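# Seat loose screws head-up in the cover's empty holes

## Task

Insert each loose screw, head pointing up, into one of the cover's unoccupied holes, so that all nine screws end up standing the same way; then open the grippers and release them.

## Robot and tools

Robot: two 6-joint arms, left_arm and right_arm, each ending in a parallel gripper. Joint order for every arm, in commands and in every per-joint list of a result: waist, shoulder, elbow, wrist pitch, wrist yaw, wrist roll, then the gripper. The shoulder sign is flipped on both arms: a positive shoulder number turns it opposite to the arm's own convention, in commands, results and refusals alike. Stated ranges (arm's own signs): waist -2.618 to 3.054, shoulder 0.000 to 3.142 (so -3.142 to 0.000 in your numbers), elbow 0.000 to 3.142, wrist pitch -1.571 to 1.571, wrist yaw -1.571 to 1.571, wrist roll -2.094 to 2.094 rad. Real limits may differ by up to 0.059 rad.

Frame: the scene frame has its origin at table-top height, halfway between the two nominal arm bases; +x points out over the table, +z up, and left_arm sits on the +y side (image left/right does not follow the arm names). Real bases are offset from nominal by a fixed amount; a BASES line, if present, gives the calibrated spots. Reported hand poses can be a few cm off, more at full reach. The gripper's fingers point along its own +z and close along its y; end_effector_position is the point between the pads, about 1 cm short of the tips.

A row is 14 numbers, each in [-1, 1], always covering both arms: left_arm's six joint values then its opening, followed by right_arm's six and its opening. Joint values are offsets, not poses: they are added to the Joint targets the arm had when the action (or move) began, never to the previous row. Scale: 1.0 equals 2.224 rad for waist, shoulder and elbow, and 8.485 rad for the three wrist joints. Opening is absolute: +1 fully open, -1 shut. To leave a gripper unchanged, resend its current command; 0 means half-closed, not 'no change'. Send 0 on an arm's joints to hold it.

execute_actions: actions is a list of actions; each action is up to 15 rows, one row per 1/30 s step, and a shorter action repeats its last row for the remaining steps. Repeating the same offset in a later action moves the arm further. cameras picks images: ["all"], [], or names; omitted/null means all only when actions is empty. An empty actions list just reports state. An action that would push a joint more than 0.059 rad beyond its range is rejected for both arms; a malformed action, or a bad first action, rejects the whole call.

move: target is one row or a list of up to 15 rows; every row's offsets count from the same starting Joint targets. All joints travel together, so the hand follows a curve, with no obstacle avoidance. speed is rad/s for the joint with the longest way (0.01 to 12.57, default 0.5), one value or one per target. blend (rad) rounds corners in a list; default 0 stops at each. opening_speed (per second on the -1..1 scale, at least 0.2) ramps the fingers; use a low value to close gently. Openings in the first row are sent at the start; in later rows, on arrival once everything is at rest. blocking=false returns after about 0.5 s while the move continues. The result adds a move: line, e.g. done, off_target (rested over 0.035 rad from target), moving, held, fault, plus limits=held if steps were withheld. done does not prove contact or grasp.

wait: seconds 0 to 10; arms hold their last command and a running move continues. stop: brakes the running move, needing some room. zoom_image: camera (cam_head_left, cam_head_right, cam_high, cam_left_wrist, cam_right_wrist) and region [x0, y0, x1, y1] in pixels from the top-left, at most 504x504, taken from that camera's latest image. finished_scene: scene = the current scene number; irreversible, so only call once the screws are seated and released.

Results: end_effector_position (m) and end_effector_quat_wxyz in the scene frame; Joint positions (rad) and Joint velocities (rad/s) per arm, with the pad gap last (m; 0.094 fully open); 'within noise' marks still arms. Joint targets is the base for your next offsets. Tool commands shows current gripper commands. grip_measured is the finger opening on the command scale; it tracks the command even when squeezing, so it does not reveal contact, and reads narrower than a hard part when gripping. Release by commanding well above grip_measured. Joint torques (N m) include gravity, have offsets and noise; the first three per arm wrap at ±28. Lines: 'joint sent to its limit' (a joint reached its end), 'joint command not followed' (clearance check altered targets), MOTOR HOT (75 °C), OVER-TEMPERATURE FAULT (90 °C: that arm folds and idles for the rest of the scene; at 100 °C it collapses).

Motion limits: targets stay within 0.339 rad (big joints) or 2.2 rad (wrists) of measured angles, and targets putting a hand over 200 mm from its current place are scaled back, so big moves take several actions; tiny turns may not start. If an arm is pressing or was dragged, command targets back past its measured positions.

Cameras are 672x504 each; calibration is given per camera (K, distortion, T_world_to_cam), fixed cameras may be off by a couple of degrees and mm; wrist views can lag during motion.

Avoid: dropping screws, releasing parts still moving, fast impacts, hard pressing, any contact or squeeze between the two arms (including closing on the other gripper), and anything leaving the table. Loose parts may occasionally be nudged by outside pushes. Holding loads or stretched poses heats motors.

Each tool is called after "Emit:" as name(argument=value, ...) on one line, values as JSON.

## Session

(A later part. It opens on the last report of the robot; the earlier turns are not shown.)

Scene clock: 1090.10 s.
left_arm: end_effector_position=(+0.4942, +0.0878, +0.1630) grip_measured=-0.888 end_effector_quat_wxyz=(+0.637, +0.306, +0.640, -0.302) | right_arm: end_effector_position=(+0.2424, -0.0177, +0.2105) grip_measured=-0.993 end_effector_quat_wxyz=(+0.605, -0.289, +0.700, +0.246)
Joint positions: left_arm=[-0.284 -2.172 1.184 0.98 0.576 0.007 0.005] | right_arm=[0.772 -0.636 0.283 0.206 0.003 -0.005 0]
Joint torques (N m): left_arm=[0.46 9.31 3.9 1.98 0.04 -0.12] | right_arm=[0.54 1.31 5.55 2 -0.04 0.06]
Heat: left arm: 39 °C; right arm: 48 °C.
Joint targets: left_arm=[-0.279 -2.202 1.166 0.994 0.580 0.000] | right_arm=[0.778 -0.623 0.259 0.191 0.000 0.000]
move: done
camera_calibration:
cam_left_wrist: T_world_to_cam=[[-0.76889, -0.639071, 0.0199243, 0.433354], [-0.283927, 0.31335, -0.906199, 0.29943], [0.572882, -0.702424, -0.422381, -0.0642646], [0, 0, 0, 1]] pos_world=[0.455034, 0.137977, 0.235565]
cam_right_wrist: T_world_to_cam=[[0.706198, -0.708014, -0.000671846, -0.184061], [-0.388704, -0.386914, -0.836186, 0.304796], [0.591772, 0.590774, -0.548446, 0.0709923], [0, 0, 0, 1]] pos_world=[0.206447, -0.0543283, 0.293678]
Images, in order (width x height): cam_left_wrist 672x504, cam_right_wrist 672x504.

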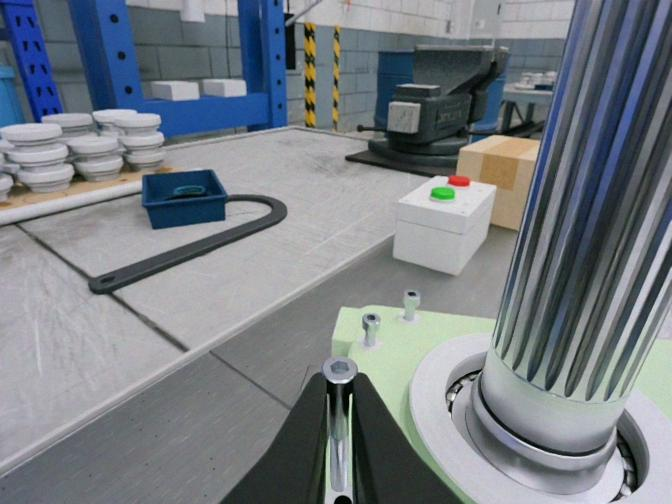

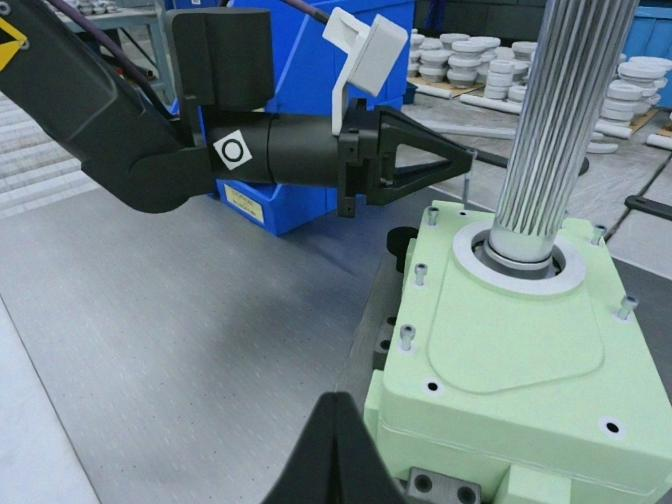

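Emit:
move(target=[0,-0.0071,-0.0013,0.00196,0.00077,0,-1,0,0,0,0,0,0,-1], speed=0.08, cameras=["cam_left_wrist","cam_right_wrist"])

Emit:
zoom_image(camera="cam_left_wrist", region=[290, 404, 390, 504])

Emit:
zoom_image(camera="cam_right_wrist", region=[413, 139, 513, 239])

Scene clock: 1106.33 s.
left_arm: end_effector_position=(+0.4931, +0.0875, +0.1550) grip_measured=-0.888 end_effector_quat_wxyz=(+0.634, +0.307, +0.642, -0.303) | right_arm: end_effector_position=(+0.2424, -0.0177, +0.2105) grip_measured=-0.993 end_effector_quat_wxyz=(+0.605, -0.289, +0.700, +0.246)
Joint positions: left_arm=[-0.284 -2.188 1.178 0.996 0.58 0.007 0.005] | right_arm=[0.772 -0.636 0.283 0.206 0.003 -0.005 0]
Joint torques (N m): left_arm=[0.34 9.29 4.19 2.02 0.07 -0.09] | right_arm=[0.54 1.31 5.53 1.99 -0.04 0.05]
Heat: left arm: 39 °C; right arm: 47 °C.
Joint targets: left_arm=[-0.279 -2.218 1.164 1.010 0.587 0.000] | right_arm=[0.778 -0.623 0.259 0.191 0.000 0.000]
move: done
camera_calibration:
cam_left_wrist: T_world_to_cam=[[-0.771446, -0.635862, 0.0234672, 0.432925], [-0.288207, 0.316305, -0.903819, 0.29343], [0.567281, -0.704011, -0.427272, -0.0636279], [0, 0, 0, 1]] pos_world=[0.454641, 0.137672, 0.227862]
cam_right_wrist: T_world_to_cam=[[0.706198, -0.708014, -0.000671846, -0.184061], [-0.388704, -0.386914, -0.836186, 0.304796], [0.591772, 0.590774, -0.548446, 0.0709923], [0, 0, 0, 1]] pos_world=[0.206447, -0.0543283, 0.293678]
Images, in order (width x height): cam_left_wrist 672x504, cam_right_wrist 672x504.

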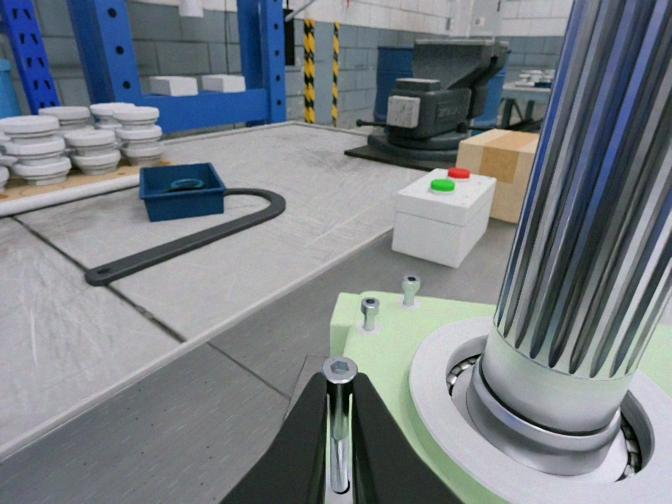

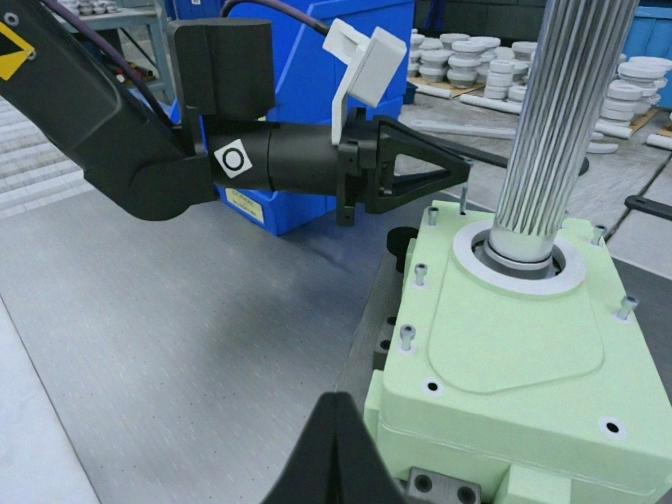

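Scaled by 5.040 from the camera's 672x504 image, which has a finer 960x720 frame.

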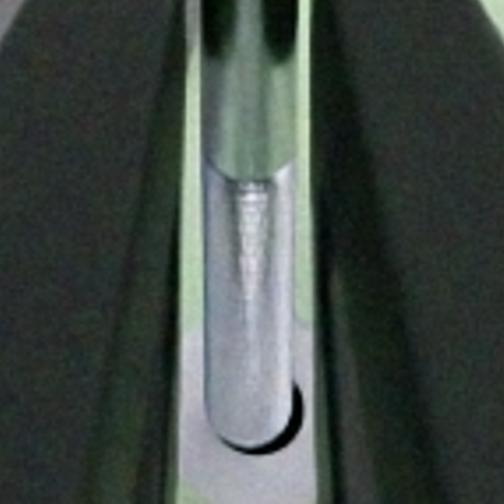

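Scaled by 5.040 from the camera's 672x504 image, which has a finer 960x720 frame.

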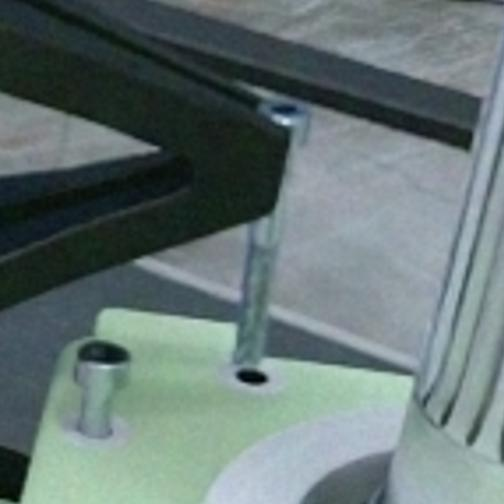

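Emit:
move(target=[0,0,0.0157,0.0004,0.00065,0,-1,0,0,0,0,0,0,-1], speed=0.08)

Scene clock: 1141.27 s.
left_arm: end_effector_position=(+0.4924, +0.0870, +0.1558) grip_measured=-0.888 end_effector_quat_wxyz=(+0.634, +0.309, +0.640, -0.305) | right_arm: end_effector_position=(+0.2424, -0.0177, +0.2105) grip_measured=-0.993 end_effector_quat_wxyz=(+0.605, -0.289, +0.700, +0.246)
Joint positions: left_arm=[-0.284 -2.188 1.178 1 0.585 0.007 0.005] | right_arm=[0.772 -0.636 0.283 0.206 0.003 -0.005 0]
Joint torques (N m): left_arm=[0.38 9.35 7.12 2 0.1 -0.11] | right_arm=[0.54 1.29 5.53 2 -0.04 0.05]
Heat: left arm: 38 °C; right arm: 47 °C.
Joint targets: left_arm=[-0.279 -2.218 1.199 1.014 0.592 0.000] | right_arm=[0.778 -0.623 0.259 0.191 0.000 0.000]
move: done
camera_calibration:
cam_left_wrist: T_world_to_cam=[[-0.774652, -0.632026, 0.0214101, 0.433573], [-0.283358, 0.316637, -0.905234, 0.292035], [0.565352, -0.707308, -0.424373, -0.0624765], [0, 0, 0, 1]] pos_world=[0.45394, 0.13737, 0.228563]
cam_right_wrist: T_world_to_cam=[[0.706198, -0.708014, -0.000671846, -0.184061], [-0.388704, -0.386914, -0.836186, 0.304796], [0.591772, 0.590774, -0.548446, 0.0709923], [0, 0, 0, 1]] pos_world=[0.206447, -0.0543283, 0.293678]

Emit:
move(target=[0,0,0.0049,0,0,0,-1,0,0,0,0,0,0,-1], speed=0.08, cameras=["cam_left_wrist","cam_right_wrist"])

Emit:
zoom_image(camera="cam_left_wrist", region=[290, 404, 390, 504])

Emit:
zoom_image(camera="cam_right_wrist", region=[413, 139, 513, 239])

Scene clock: 1150.60 s.
left_arm: end_effector_position=(+0.4934, +0.0865, +0.1589) grip_measured=-0.888 end_effector_quat_wxyz=(+0.637, +0.309, +0.637, -0.305) | right_arm: end_effector_position=(+0.2424, -0.0177, +0.2105) grip_measured=-0.993 end_effector_quat_wxyz=(+0.605, -0.289, +0.700, +0.246)
Joint positions: left_arm=[-0.284 -2.188 1.184 1.002 0.586 0.007 0.005] | right_arm=[0.772 -0.636 0.283 0.206 0.003 -0.005 0]
Joint torques (N m): left_arm=[0.39 9.29 7.28 2 0.04 -0.11] | right_arm=[0.54 1.31 5.53 1.99 -0.04 0.05]
Heat: left arm: 39 °C; right arm: 47 °C.
Joint targets: left_arm=[-0.279 -2.218 1.209 1.014 0.592 0.000] | right_arm=[0.778 -0.623 0.259 0.191 0.000 0.000]
move: done
camera_calibration:
cam_left_wrist: T_world_to_cam=[[-0.775494, -0.63113, 0.0168789, 0.435018], [-0.275826, 0.314628, -0.908256, 0.292177], [0.567917, -0.709003, -0.418074, -0.0642504], [0, 0, 0, 1]] pos_world=[0.454433, 0.137072, 0.231168]
cam_right_wrist: T_world_to_cam=[[0.706198, -0.708014, -0.000671846, -0.184061], [-0.388704, -0.386914, -0.836186, 0.304796], [0.591772, 0.590774, -0.548446, 0.0709923], [0, 0, 0, 1]] pos_world=[0.206447, -0.0543283, 0.293678]
Images, in order (width x height): cam_left_wrist 672x504, cam_right_wrist 672x504.

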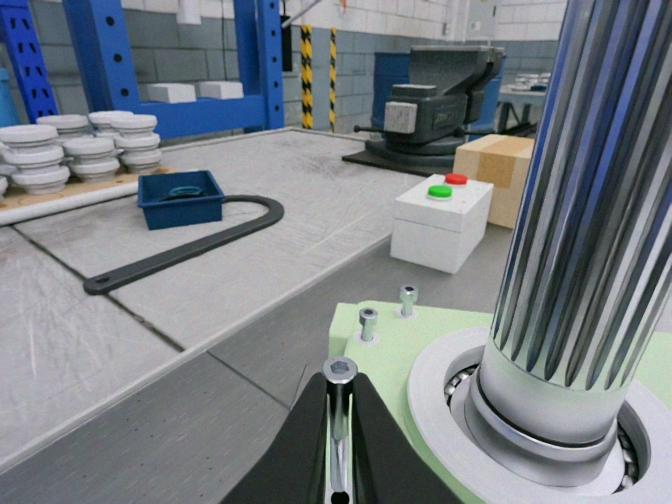

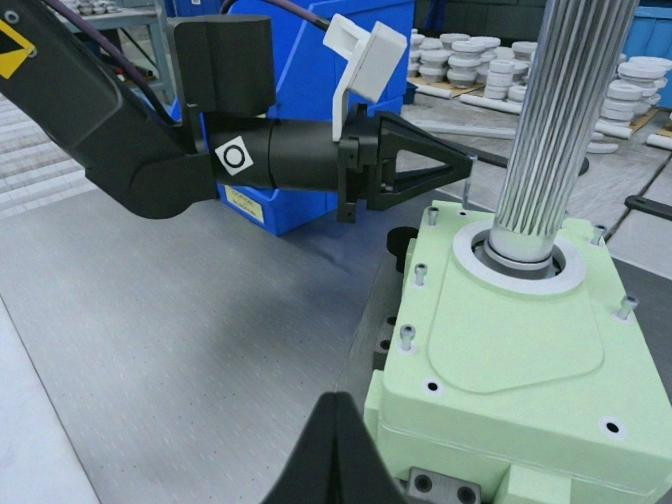

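Scaled by 5.040 from the camera's 672x504 image, which has a finer 960x720 frame.

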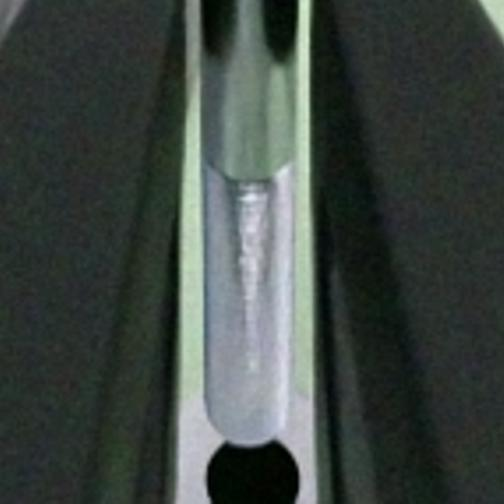

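Scaled by 5.040 from the camera's 672x504 image, which has a finer 960x720 frame.

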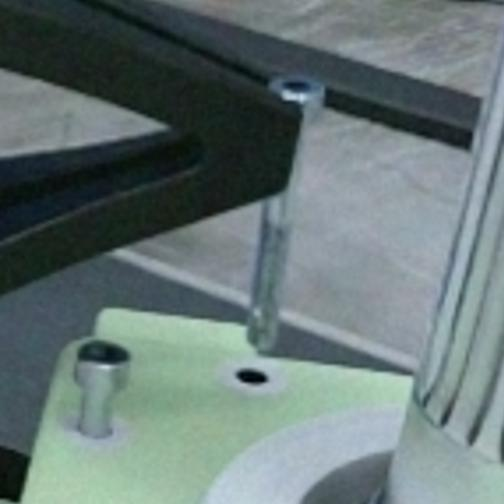

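Emit:
move(target=[0,-0.0064,-0.0006,0.0007,0,0,-1,0,0,0,0,0,0,-1], speed=0.05, cameras=["cam_left_wrist","cam_right_wrist"])

Emit:
zoom_image(camera="cam_left_wrist", region=[290, 404, 390, 504])

Emit:
zoom_image(camera="cam_right_wrist", region=[413, 139, 513, 239])

Scene clock: 1162.50 s.
left_arm: end_effector_position=(+0.4939, +0.0863, +0.1524) grip_measured=-0.888 end_effector_quat_wxyz=(+0.634, +0.309, +0.640, -0.305) | right_arm: end_effector_position=(+0.2424, -0.0177, +0.2105) grip_measured=-0.993 end_effector_quat_wxyz=(+0.605, -0.289, +0.700, +0.246)
Joint positions: left_arm=[-0.284 -2.202 1.184 1.006 0.586 0.007 0.005] | right_arm=[0.772 -0.636 0.283 0.206 0.003 -0.005 0]
Joint torques (N m): left_arm=[0.46 9.26 7.15 2 0.05 -0.06] | right_arm=[0.55 1.31 5.53 2 -0.04 0.06]
Heat: left arm: 39 °C; right arm: 47 °C.
Joint targets: left_arm=[-0.279 -2.233 1.208 1.019 0.592 0.000] | right_arm=[0.778 -0.623 0.259 0.191 0.000 0.000]
move: done
camera_calibration:
cam_left_wrist: T_world_to_cam=[[-0.775325, -0.631185, 0.0218362, 0.434602], [-0.283696, 0.317175, -0.90494, 0.289615], [0.564259, -0.707817, -0.424979, -0.0645458], [0, 0, 0, 1]] pos_world=[0.455541, 0.136769, 0.225163]
cam_right_wrist: T_world_to_cam=[[0.706198, -0.708014, -0.000671846, -0.184061], [-0.388704, -0.386914, -0.836186, 0.304796], [0.591772, 0.590774, -0.548446, 0.0709923], [0, 0, 0, 1]] pos_world=[0.206447, -0.0543283, 0.293678]
Images, in order (width x height): cam_left_wrist 672x504, cam_right_wrist 672x504.

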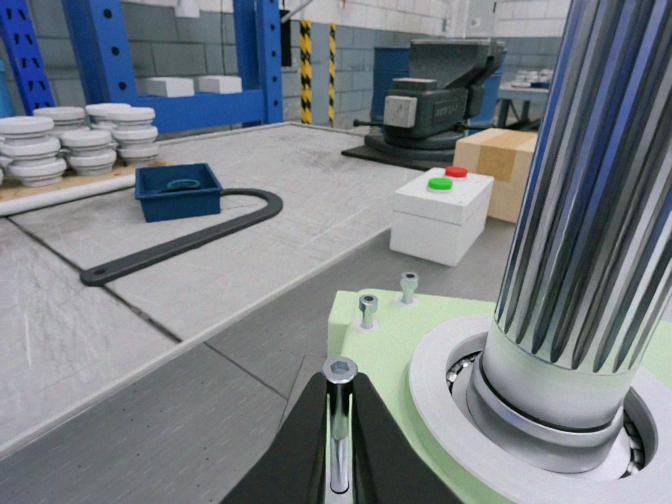

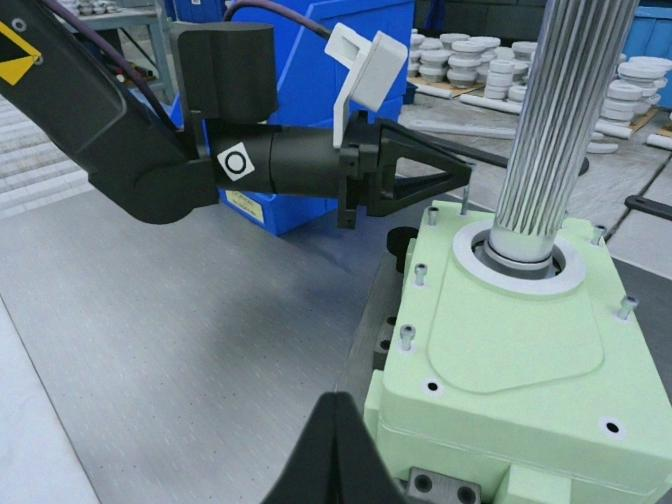

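Scaled by 5.040 from the camera's 672x504 image, which has a finer 960x720 frame.

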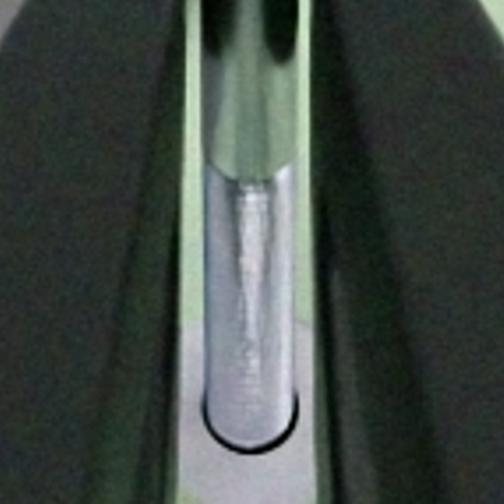

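Scaled by 5.040 from the camera's 672x504 image, which has a finer 960x720 frame.

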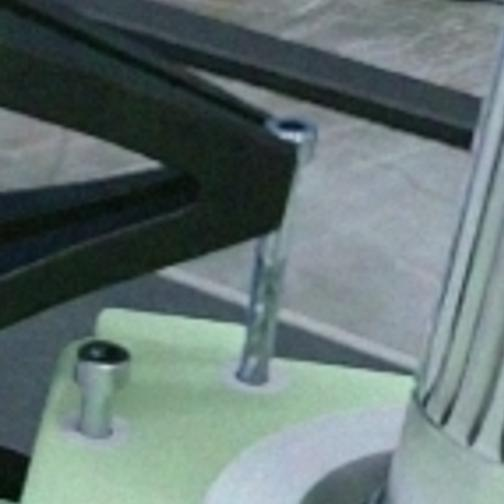

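Emit:
move(target=[0,-0.0030,0,0.0006,0,0,-1,0,0,0,0,0,0,-1], speed=0.05, cameras=["cam_left_wrist","cam_right_wrist"])

Emit:
zoom_image(camera="cam_left_wrist", region=[290, 404, 390, 504])

Emit:
zoom_image(camera="cam_right_wrist", region=[413, 139, 513, 239])

Scene clock: 1171.83 s.
left_arm: end_effector_position=(+0.4940, +0.0862, +0.1503) grip_measured=-0.888 end_effector_quat_wxyz=(+0.634, +0.309, +0.640, -0.305) | right_arm: end_effector_position=(+0.2424, -0.0177, +0.2105) grip_measured=-0.993 end_effector_quat_wxyz=(+0.605, -0.289, +0.700, +0.246)
Joint positions: left_arm=[-0.284 -2.208 1.184 1.013 0.587 0.007 0.005] | right_arm=[0.772 -0.636 0.283 0.206 0.003 -0.005 0]
Joint torques (N m): left_arm=[0.44 9.36 7.05 2.01 0.06 -0.08] | right_arm=[0.55 1.31 5.53 1.99 -0.04 0.06]
Heat: left arm: 40 °C; right arm: 47 °C.
Joint targets: left_arm=[-0.279 -2.239 1.208 1.024 0.592 0.000] | right_arm=[0.778 -0.623 0.259 0.191 0.000 0.000]
move: done
camera_calibration:
cam_left_wrist: T_world_to_cam=[[-0.77559, -0.630867, 0.0216008, 0.434792], [-0.283204, 0.317182, -0.905092, 0.287583], [0.564141, -0.708098, -0.424667, -0.0655427], [0, 0, 0, 1]] pos_world=[0.455641, 0.136669, 0.223063]
cam_right_wrist: T_world_to_cam=[[0.706198, -0.708014, -0.000671846, -0.184061], [-0.388704, -0.386914, -0.836186, 0.304796], [0.591772, 0.590774, -0.548446, 0.0709923], [0, 0, 0, 1]] pos_world=[0.206447, -0.0543283, 0.293678]
Images, in order (width x height): cam_left_wrist 672x504, cam_right_wrist 672x504.

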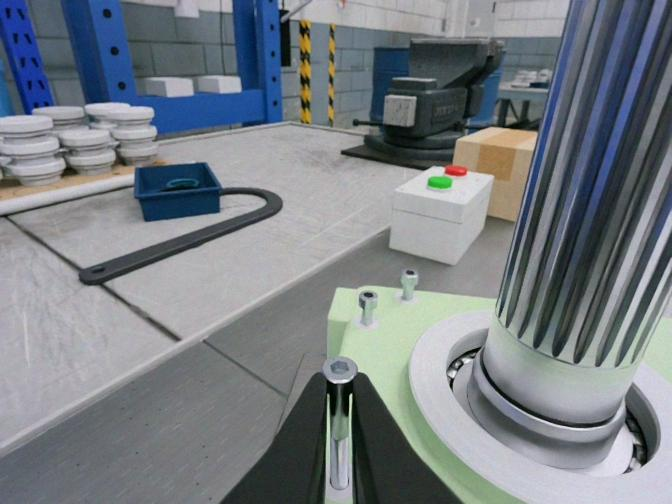

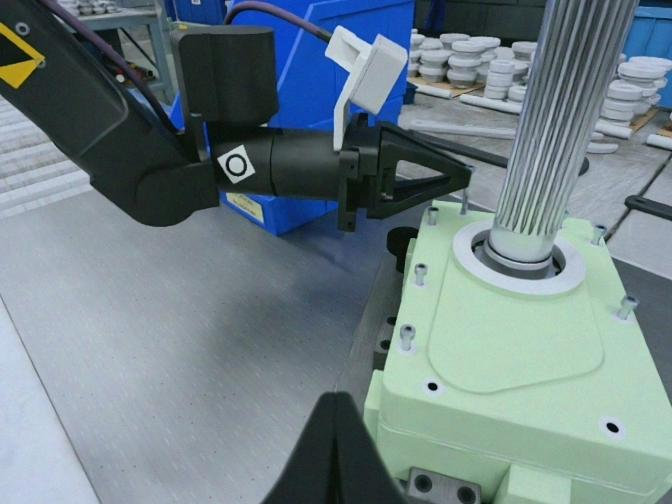

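Scaled by 5.040 from the camera's 672x504 image, which has a finer 960x720 frame.

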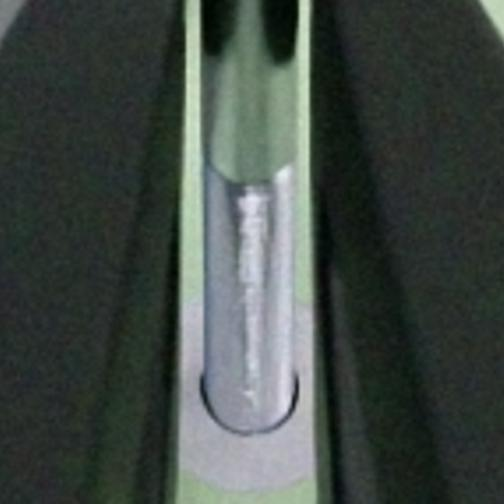

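Scaled by 5.040 from the camera's 672x504 image, which has a finer 960x720 frame.

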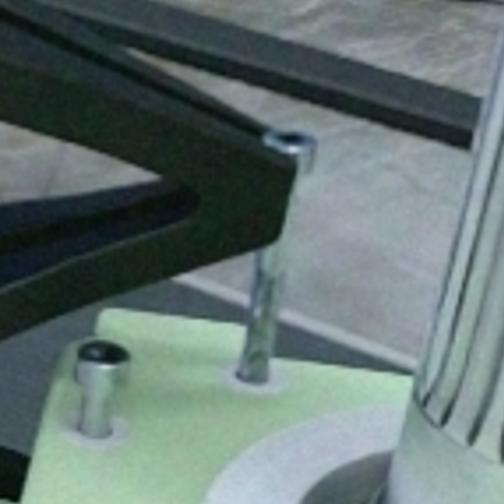

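Emit:
move(target=[0,-0.0014,0,0.0003,0,0,-1,0,0,0,0,0,0,-1], speed=0.05)

Emit:
move(target=[0,0,0,0,0,0,-0.79,0,0,0,0,0,0,-1], opening_speed=0.2, cameras=["cam_left_wrist","cam_right_wrist"])

Emit:
zoom_image(camera="cam_left_wrist", region=[290, 354, 390, 504])

Emit:
zoom_image(camera="cam_right_wrist", region=[413, 139, 513, 239])

Scene clock: 1183.83 s.
left_arm: end_effector_position=(+0.4940, +0.0862, +0.1504) grip_measured=-0.888 end_effector_quat_wxyz=(+0.634, +0.309, +0.639, -0.305) | right_arm: end_effector_position=(+0.2424, -0.0177, +0.2105) grip_measured=-0.993 end_effector_quat_wxyz=(+0.605, -0.289, +0.700, +0.246)
Joint positions: left_arm=[-0.284 -2.208 1.184 1.013 0.587 0.007 0.005] | right_arm=[0.772 -0.636 0.283 0.206 0.003 -0.005 0]
Joint torques (N m): left_arm=[0.32 9.02 7.06 2 0.07 -0.07] | right_arm=[0.55 1.31 5.53 1.99 -0.04 0.05]
Heat: left arm: 40 °C; right arm: 47 °C.
Joint targets: left_arm=[-0.279 -2.242 1.208 1.027 0.592 0.000] | right_arm=[0.778 -0.623 0.259 0.191 0.000 0.000]
move: done
camera_calibration:
cam_left_wrist: T_world_to_cam=[[-0.775635, -0.630817, 0.0214414, 0.434839], [-0.282883, 0.317057, -0.905236, 0.287577], [0.56424, -0.708198, -0.424368, -0.0655982], [0, 0, 0, 1]] pos_world=[0.45564, 0.136669, 0.223163]
cam_right_wrist: T_world_to_cam=[[0.706198, -0.708014, -0.000671846, -0.184061], [-0.388704, -0.386914, -0.836186, 0.304796], [0.591772, 0.590774, -0.548446, 0.0709923], [0, 0, 0, 1]] pos_world=[0.206447, -0.0543283, 0.293678]

Scene clock: 1185.10 s.
left_arm: end_effector_position=(+0.4940, +0.0862, +0.1509) grip_measured=-0.793 end_effector_quat_wxyz=(+0.635, +0.309, +0.639, -0.305) | right_arm: end_effector_position=(+0.2424, -0.0177, +0.2105) grip_measured=-0.993 end_effector_quat_wxyz=(+0.605, -0.289, +0.700, +0.246)
Joint positions: left_arm=[-0.284 -2.208 1.184 1.015 0.587 0.007 0.01] | right_arm=[0.772 -0.636 0.283 0.206 0.003 -0.005 0]
Joint torques (N m): left_arm=[0.44 9.16 7.1 1.98 0.03 -0.07] | right_arm=[0.54 1.31 5.53 2 -0.04 0.05]
Heat: left arm: 40 °C; right arm: 47 °C.
Joint targets: left_arm=[-0.279 -2.242 1.208 1.027 0.592 0.000] | right_arm=[0.778 -0.623 0.259 0.191 0.000 0.000]
move: done
camera_calibration:
cam_left_wrist: T_world_to_cam=[[-0.775646, -0.630845, 0.020187, 0.435106], [-0.280926, 0.316414, -0.90607, 0.287171], [0.565202, -0.708461, -0.422646, -0.0661288], [0, 0, 0, 1]] pos_world=[0.455538, 0.13677, 0.223465]
cam_right_wrist: T_world_to_cam=[[0.706198, -0.708014, -0.000671846, -0.184061], [-0.388704, -0.386914, -0.836186, 0.304796], [0.591772, 0.590774, -0.548446, 0.0709923], [0, 0, 0, 1]] pos_world=[0.206447, -0.0543283, 0.293678]
Images, in order (width x height): cam_left_wrist 672x504, cam_right_wrist 672x504.

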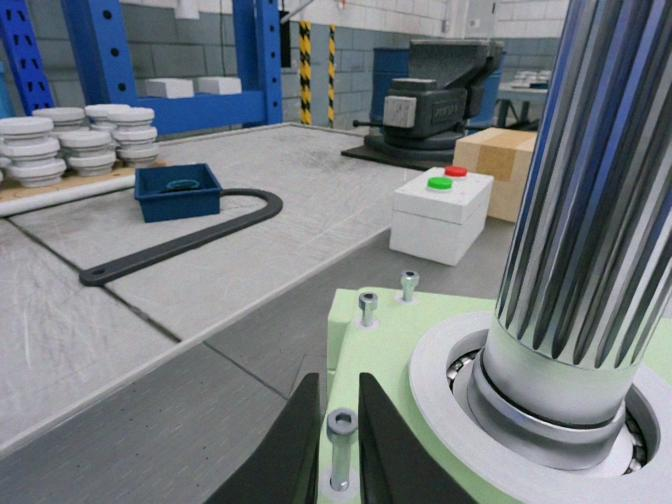

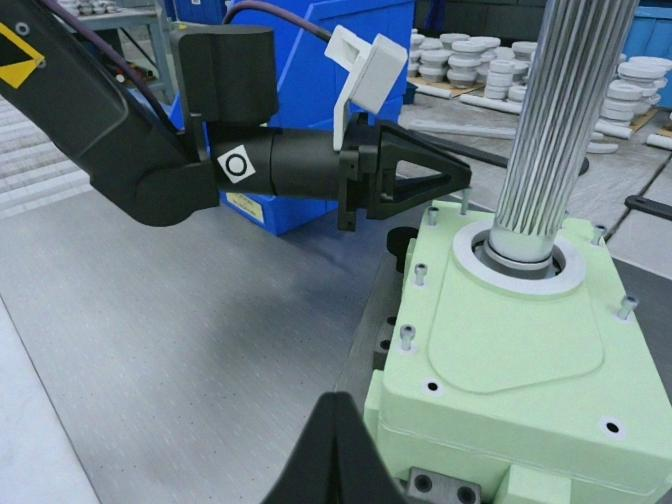

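Scaled by 3.360 from the camera's 672x504 image, which has a finer 960x720 frame.

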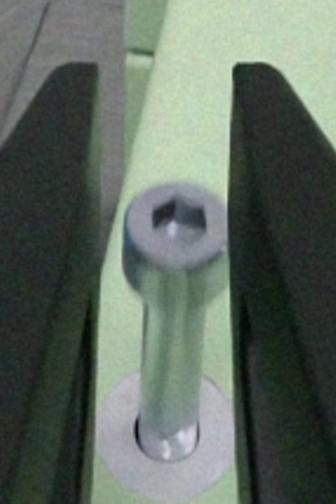

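Scaled by 5.040 from the camera's 672x504 image, which has a finer 960x720 frame.

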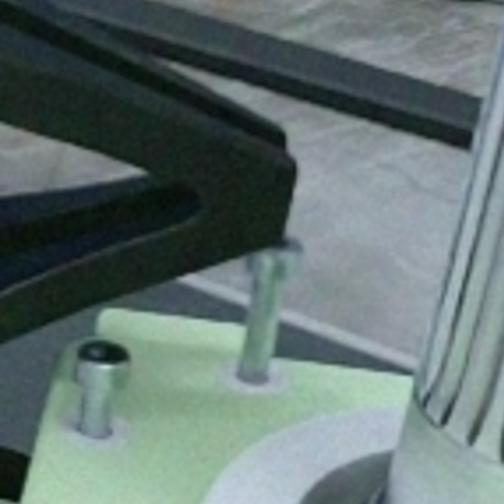

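Emit:
wait(seconds=0.3, cameras=["cam_left_wrist","cam_right_wrist"])

Emit:
zoom_image(camera="cam_left_wrist", region=[290, 354, 390, 504])

Emit:
zoom_image(camera="cam_right_wrist", region=[413, 139, 513, 239])

Scene clock: 1196.47 s.
left_arm: end_effector_position=(+0.4940, +0.0862, +0.1511) grip_measured=-0.793 end_effector_quat_wxyz=(+0.635, +0.309, +0.638, -0.305) | right_arm: end_effector_position=(+0.2424, -0.0177, +0.2105) grip_measured=-0.993 end_effector_quat_wxyz=(+0.605, -0.289, +0.700, +0.246)
Joint positions: left_arm=[-0.284 -2.208 1.184 1.016 0.587 0.007 0.01] | right_arm=[0.772 -0.636 0.283 0.206 0.003 -0.005 0]
Joint torques (N m): left_arm=[0.39 9.1 7.05 2 0.05 -0.11] | right_arm=[0.54 1.31 5.53 1.99 -0.04 0.05]
Heat: left arm: 39 °C; right arm: 47 °C.
Joint targets: left_arm=[-0.279 -2.242 1.208 1.027 0.592 0.000] | right_arm=[0.778 -0.623 0.259 0.191 0.000 0.000]
Tool commands: left_gripper/opening=-0.79 right_gripper/opening=-1.0
wait: 0.30 s; at rest from the start
camera_calibration:
cam_left_wrist: T_world_to_cam=[[-0.775655, -0.630846, 0.0198084, 0.435113], [-0.280286, 0.316165, -0.906355, 0.287131], [0.565508, -0.708571, -0.422052, -0.0662439], [0, 0, 0, 1]] pos_world=[0.455438, 0.13677, 0.223665]
cam_right_wrist: T_world_to_cam=[[0.706198, -0.708014, -0.000671846, -0.184061], [-0.388704, -0.386914, -0.836186, 0.304796], [0.591772, 0.590774, -0.548446, 0.0709923], [0, 0, 0, 1]] pos_world=[0.206447, -0.0543283, 0.293678]
Images, in order (width x height): cam_left_wrist 672x504, cam_right_wrist 672x504.

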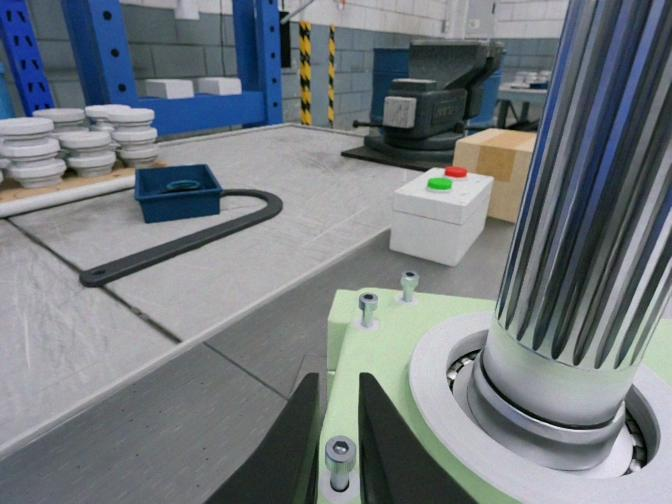

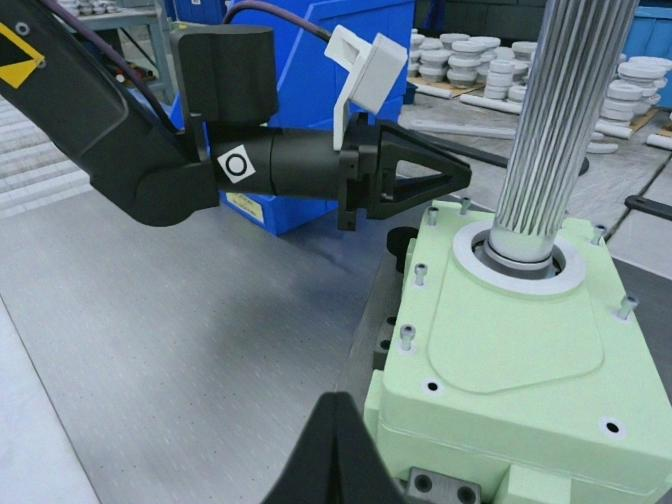

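Scaled by 3.360 from the camera's 672x504 image, which has a finer 960x720 frame.

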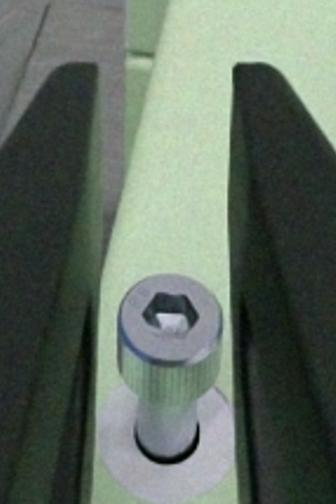

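Scaled by 5.040 from the camera's 672x504 image, which has a finer 960x720 frame.

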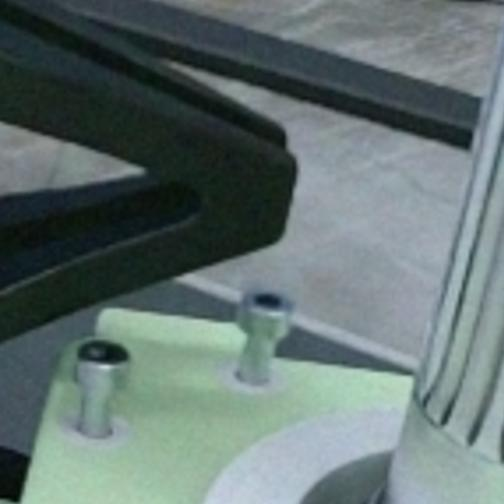

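Emit:
move(target=[[0,0,0,0,0,0,-0.7,0,0,0,0,0,0,-1],[0,0.1156,-0.0045,-0.0256,0,0,-0.7,0,0,0,0,0,0,-1],[0,0.2797,0.0549,-0.0869,0,0,-0.7,0,0,0,0,0,0,-1],[0.3098,0.2797,0.0549,-0.2719,-0.0698,-0.1579,-0.7,0,0,0,0,0,0,-1]], speed=[0.1,0.15,0.5,0.8], blend=[0,0.05,0.1,0], cameras=["all"])

Scene clock: 1222.50 s.
left_arm: end_effector_position=(+0.2419, +0.4598, +0.1109) grip_measured=-0.703 end_effector_quat_wxyz=(+0.012, +0.754, -0.656, +0.003) | right_arm: end_effector_position=(+0.2424, -0.0177, +0.2105) grip_measured=-0.993 end_effector_quat_wxyz=(+0.605, -0.289, +0.700, +0.246)
Joint positions: left_arm=[0.41 -1.64 1.309 -1.26 0.016 -1.328 0.014] | right_arm=[0.772 -0.636 0.283 0.206 0.003 -0.005 0]
Joint torques (N m): left_arm=[-0.01 8.99 6.99 0.27 -0.16 -0.12] | right_arm=[0.54 1.31 5.55 1.99 -0.04 0.06]
Heat: left arm: 38 °C; right arm: 47 °C.
Joint targets: left_arm=[0.410 -1.620 1.330 -1.280 0.000 -1.339] | right_arm=[0.778 -0.623 0.259 0.191 0.000 0.000]
move: done
camera_calibration:
cam_left_wrist: T_world_to_cam=[[0.986682, 0.160506, -0.026404, -0.308942], [0.155942, -0.88719, 0.434253, 0.361002], [0.0462747, -0.432587, -0.900404, 0.375847], [0, 0, 0, 1]] pos_world=[0.23114, 0.532451, 0.17349]
cam_right_wrist: T_world_to_cam=[[0.706198, -0.708014, -0.000671846, -0.184061], [-0.388704, -0.386914, -0.836186, 0.304796], [0.591772, 0.590774, -0.548446, 0.0709923], [0, 0, 0, 1]] pos_world=[0.206447, -0.0543283, 0.293678]

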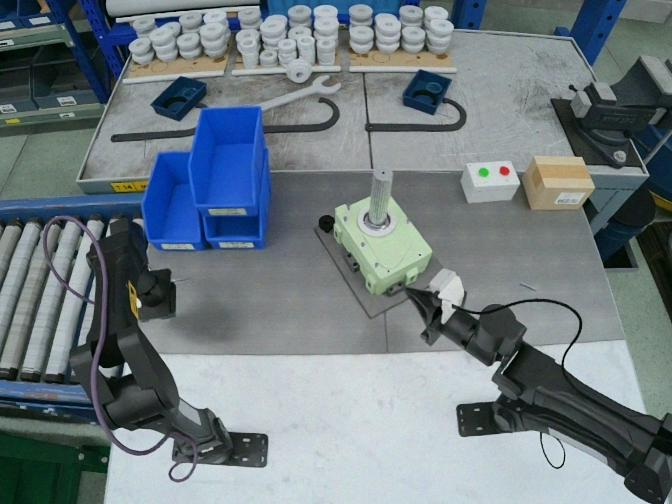

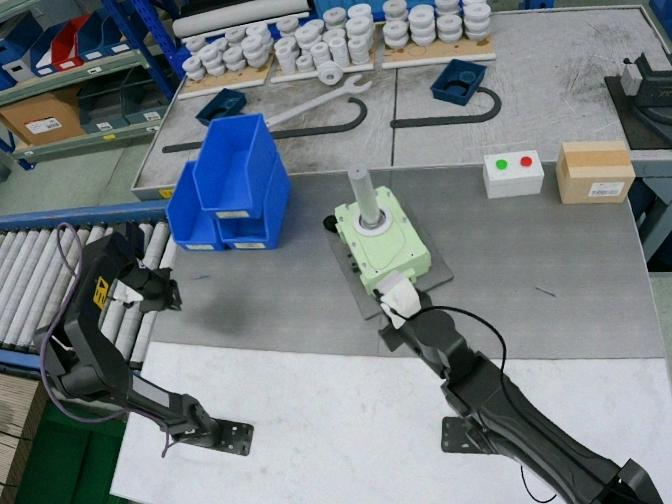

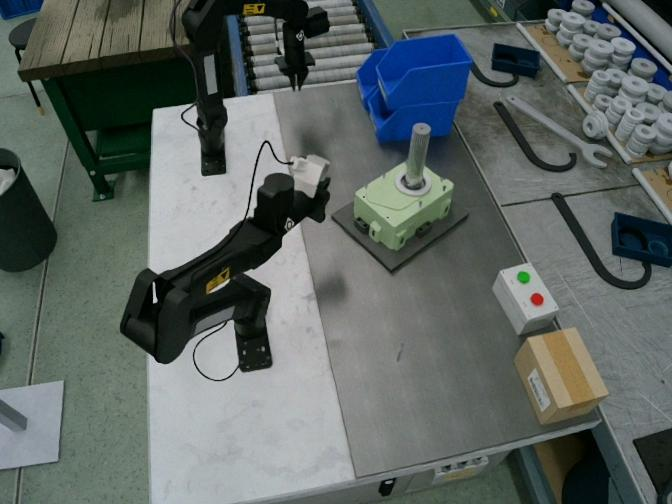

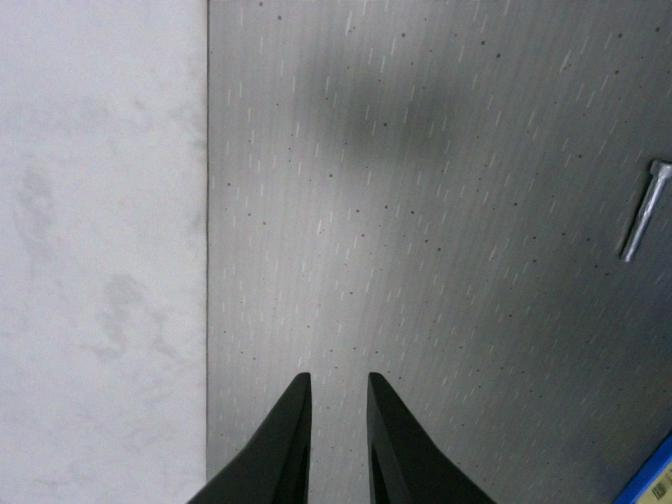

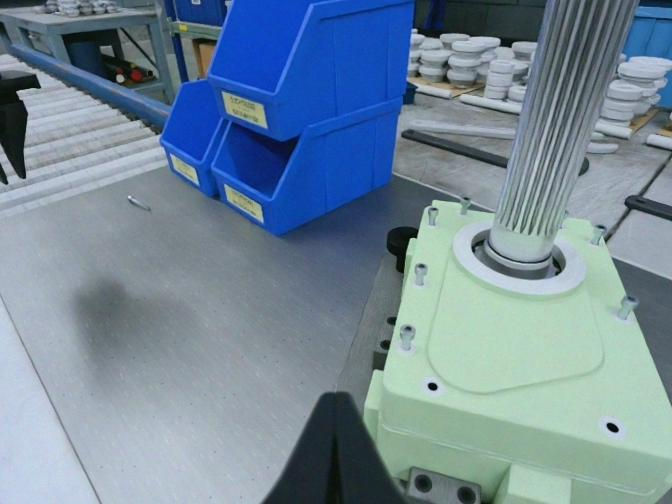

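Emit:
move(target=[0.027,-0.2765,0.2779,-0.0024,0,0.003,-0.6,0,0,0,0,0,0,-1], speed=0.5, cameras=["cam_left_wrist"])

Scene clock: 1246.00 s.
left_arm: end_effector_position=(+0.3675, +0.5360, +0.0705) grip_measured=-0.603 end_effector_quat_wxyz=(+0.002, +0.771, -0.637, +0.007) | right_arm: end_effector_position=(+0.2424, -0.0177, +0.2105) grip_measured=-0.993 end_effector_quat_wxyz=(+0.605, -0.289, +0.700, +0.246)
Joint positions: left_arm=[0.465 -2.209 1.923 -1.281 0.015 -1.323 0.019] | right_arm=[0.772 -0.636 0.283 0.206 0.003 -0.005 0]
Joint torques (N m): left_arm=[0.39 10 7.47 0.33 -0.17 0.04] | right_arm=[0.54 1.29 5.55 1.99 -0.04 0.05]
Heat: left arm: 35 °C; right arm: 47 °C.
Joint targets: left_arm=[0.470 -2.235 1.948 -1.300 0.000 -1.314] | right_arm=[0.778 -0.623 0.259 0.191 0.000 0.000]
move: done
camera_calibration:
cam_left_wrist: T_world_to_cam=[[0.977588, 0.210476, -0.00465553, -0.471237], [0.192087, -0.88269, 0.428906, 0.411306], [0.0861652, -0.420188, -0.903337, 0.345482], [0, 0, 0, 1]] pos_world=[0.3519, 0.607407, 0.133481]
Images, in order (width x height): cam_left_wrist 672x504.

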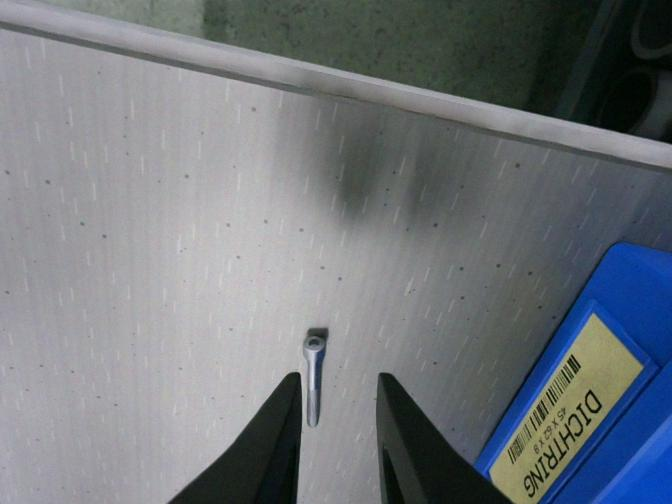

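Emit:
move(target=[-0.0299,0.0495,-0.1012,0.01856,0,-0.0024,-0.6,0,0,0,0,0,0,-1], speed=0.25, cameras=["cam_left_wrist"])

Scene clock: 1279.50 s.
left_arm: end_effector_position=(+0.3607, +0.5073, +0.0421) grip_measured=-0.603 end_effector_quat_wxyz=(+0.009, +0.752, -0.659, +0.004) | right_arm: end_effector_position=(+0.2424, -0.0177, +0.2105) grip_measured=-0.993 end_effector_quat_wxyz=(+0.605, -0.289, +0.700, +0.246)
Joint positions: left_arm=[0.408 -2.165 1.738 -1.156 0.014 -1.323 0.019] | right_arm=[0.772 -0.636 0.283 0.206 0.003 -0.005 0]
Joint torques (N m): left_arm=[-0.36 15.88 4.07 0.62 -0.16 -0.13] | right_arm=[0.55 1.29 5.53 2 -0.04 0.05]
Heat: left arm: 36 °C; right arm: 47 °C.
Joint targets: left_arm=[0.404 -2.125 1.723 -1.143 0.000 -1.334] | right_arm=[0.778 -0.623 0.259 0.191 0.000 0.000]
move: off_target (left_arm); left_arm: the shoulder is farthest, 0.040 rad from its target
camera_calibration:
cam_left_wrist: T_world_to_cam=[[0.98772, 0.154935, -0.020122, -0.433461], [0.148381, -0.889922, 0.431303, 0.418758], [0.048917, -0.428993, -0.901983, 0.326196], [0, 0, 0, 1]] pos_world=[0.350046, 0.579756, 0.104889]
Images, in order (width x height): cam_left_wrist 672x504.

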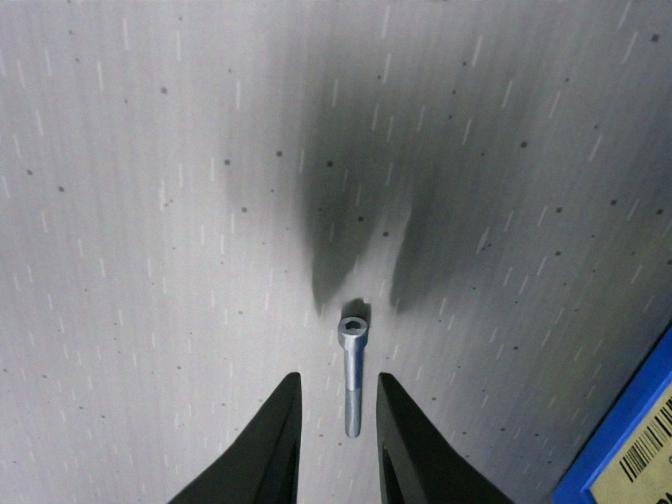

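Emit:
move(target=[-0.0041,-0.0427,-0.0031,0.0044,-0.0021,-0.0028,-0.6,0,0,0,0,0,0,-1], speed=0.15, cameras=["cam_left_wrist"])

Scene clock: 1314.90 s.
left_arm: end_effector_position=(+0.3648, +0.5086, +0.0289) grip_measured=-0.603 end_effector_quat_wxyz=(+0.005, +0.758, -0.653, -0.003) | right_arm: end_effector_position=(+0.2424, -0.0177, +0.2105) grip_measured=-0.993 end_effector_quat_wxyz=(+0.605, -0.289, +0.700, +0.246)
Joint positions: left_arm=[0.401 -2.192 1.729 -1.119 -0.001 -1.346 0.019] | right_arm=[0.772 -0.636 0.283 0.206 0.003 -0.005 0]
Joint torques (N m): left_arm=[-0.5 9.62 4.26 0.57 -0.18 -0.12] | right_arm=[0.54 1.29 5.53 1.99 -0.04 0.06]
Heat: left arm: 40 °C; right arm: 47 °C.
Joint targets: left_arm=[0.395 -2.220 1.716 -1.106 -0.018 -1.358] | right_arm=[0.778 -0.623 0.259 0.191 0.000 0.000]
move: done
camera_calibration:
cam_left_wrist: T_world_to_cam=[[0.985102, 0.170439, -0.0228901, -0.444868], [0.164347, -0.893874, 0.417108, 0.42147], [0.0506305, -0.414656, -0.908569, 0.306953], [0, 0, 0, 1]] pos_world=[0.353432, 0.579844, 0.0929064]
Images, in order (width x height): cam_left_wrist 672x504.

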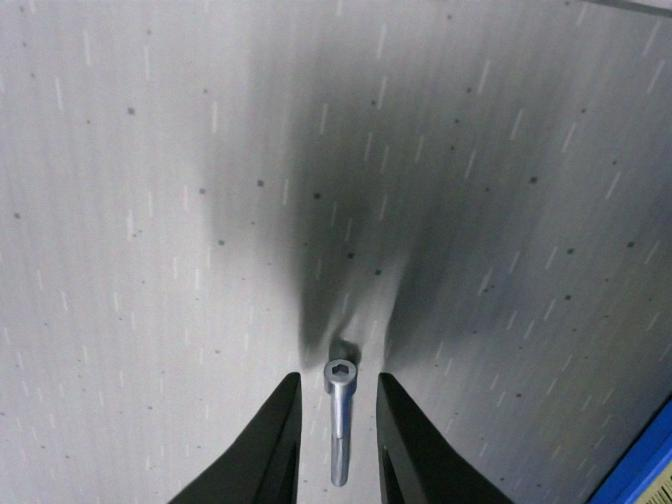

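Emit:
move(target=[-0.0050,-0.0007,-0.0102,0.0028,0,0,-0.6,0,0,0,0,0,0,-1], speed=0.05, cameras=["cam_left_wrist"])

Emit:
zoom_image(camera="cam_left_wrist", region=[265, 354, 415, 504])

Scene clock: 1339.90 s.
left_arm: end_effector_position=(+0.3660, +0.5039, +0.0237) grip_measured=-0.603 end_effector_quat_wxyz=(+0.004, +0.754, -0.657, -0.003) | right_arm: end_effector_position=(+0.2424, -0.0177, +0.2105) grip_measured=-0.993 end_effector_quat_wxyz=(+0.605, -0.289, +0.700, +0.246)
Joint positions: left_arm=[0.389 -2.192 1.708 -1.095 -0.002 -1.347 0.019] | right_arm=[0.772 -0.636 0.283 0.206 0.003 -0.005 0]
Joint torques (N m): left_arm=[-0.36 9.36 4.12 0.57 -0.18 -0.11] | right_arm=[0.54 1.31 5.53 1.99 -0.04 0.06]
Heat: left arm: 37 °C; right arm: 47 °C.
Joint targets: left_arm=[0.384 -2.221 1.694 -1.082 -0.018 -1.358] | right_arm=[0.778 -0.623 0.259 0.191 0.000 0.000]
move: done
camera_calibration:
cam_left_wrist: T_world_to_cam=[[0.986968, 0.159613, -0.0204179, -0.440638], [0.153559, -0.896326, 0.415956, 0.424541], [0.0480909, -0.413671, -0.909155, 0.300711], [0, 0, 0, 1]] pos_world=[0.355242, 0.575254, 0.0878059]
Images, in order (width x height): cam_left_wrist 672x504.

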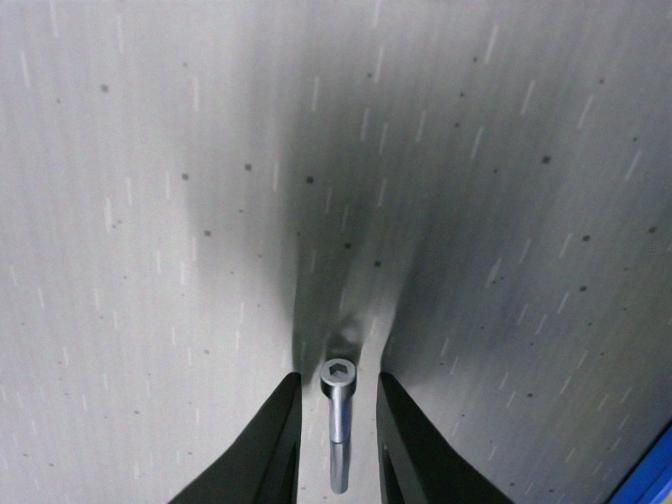

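Scaled by 3.360 from the camera's 672x504 image, which has a finer 960x720 frame.

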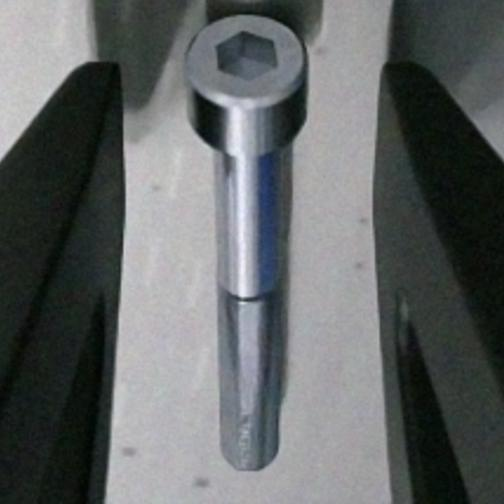

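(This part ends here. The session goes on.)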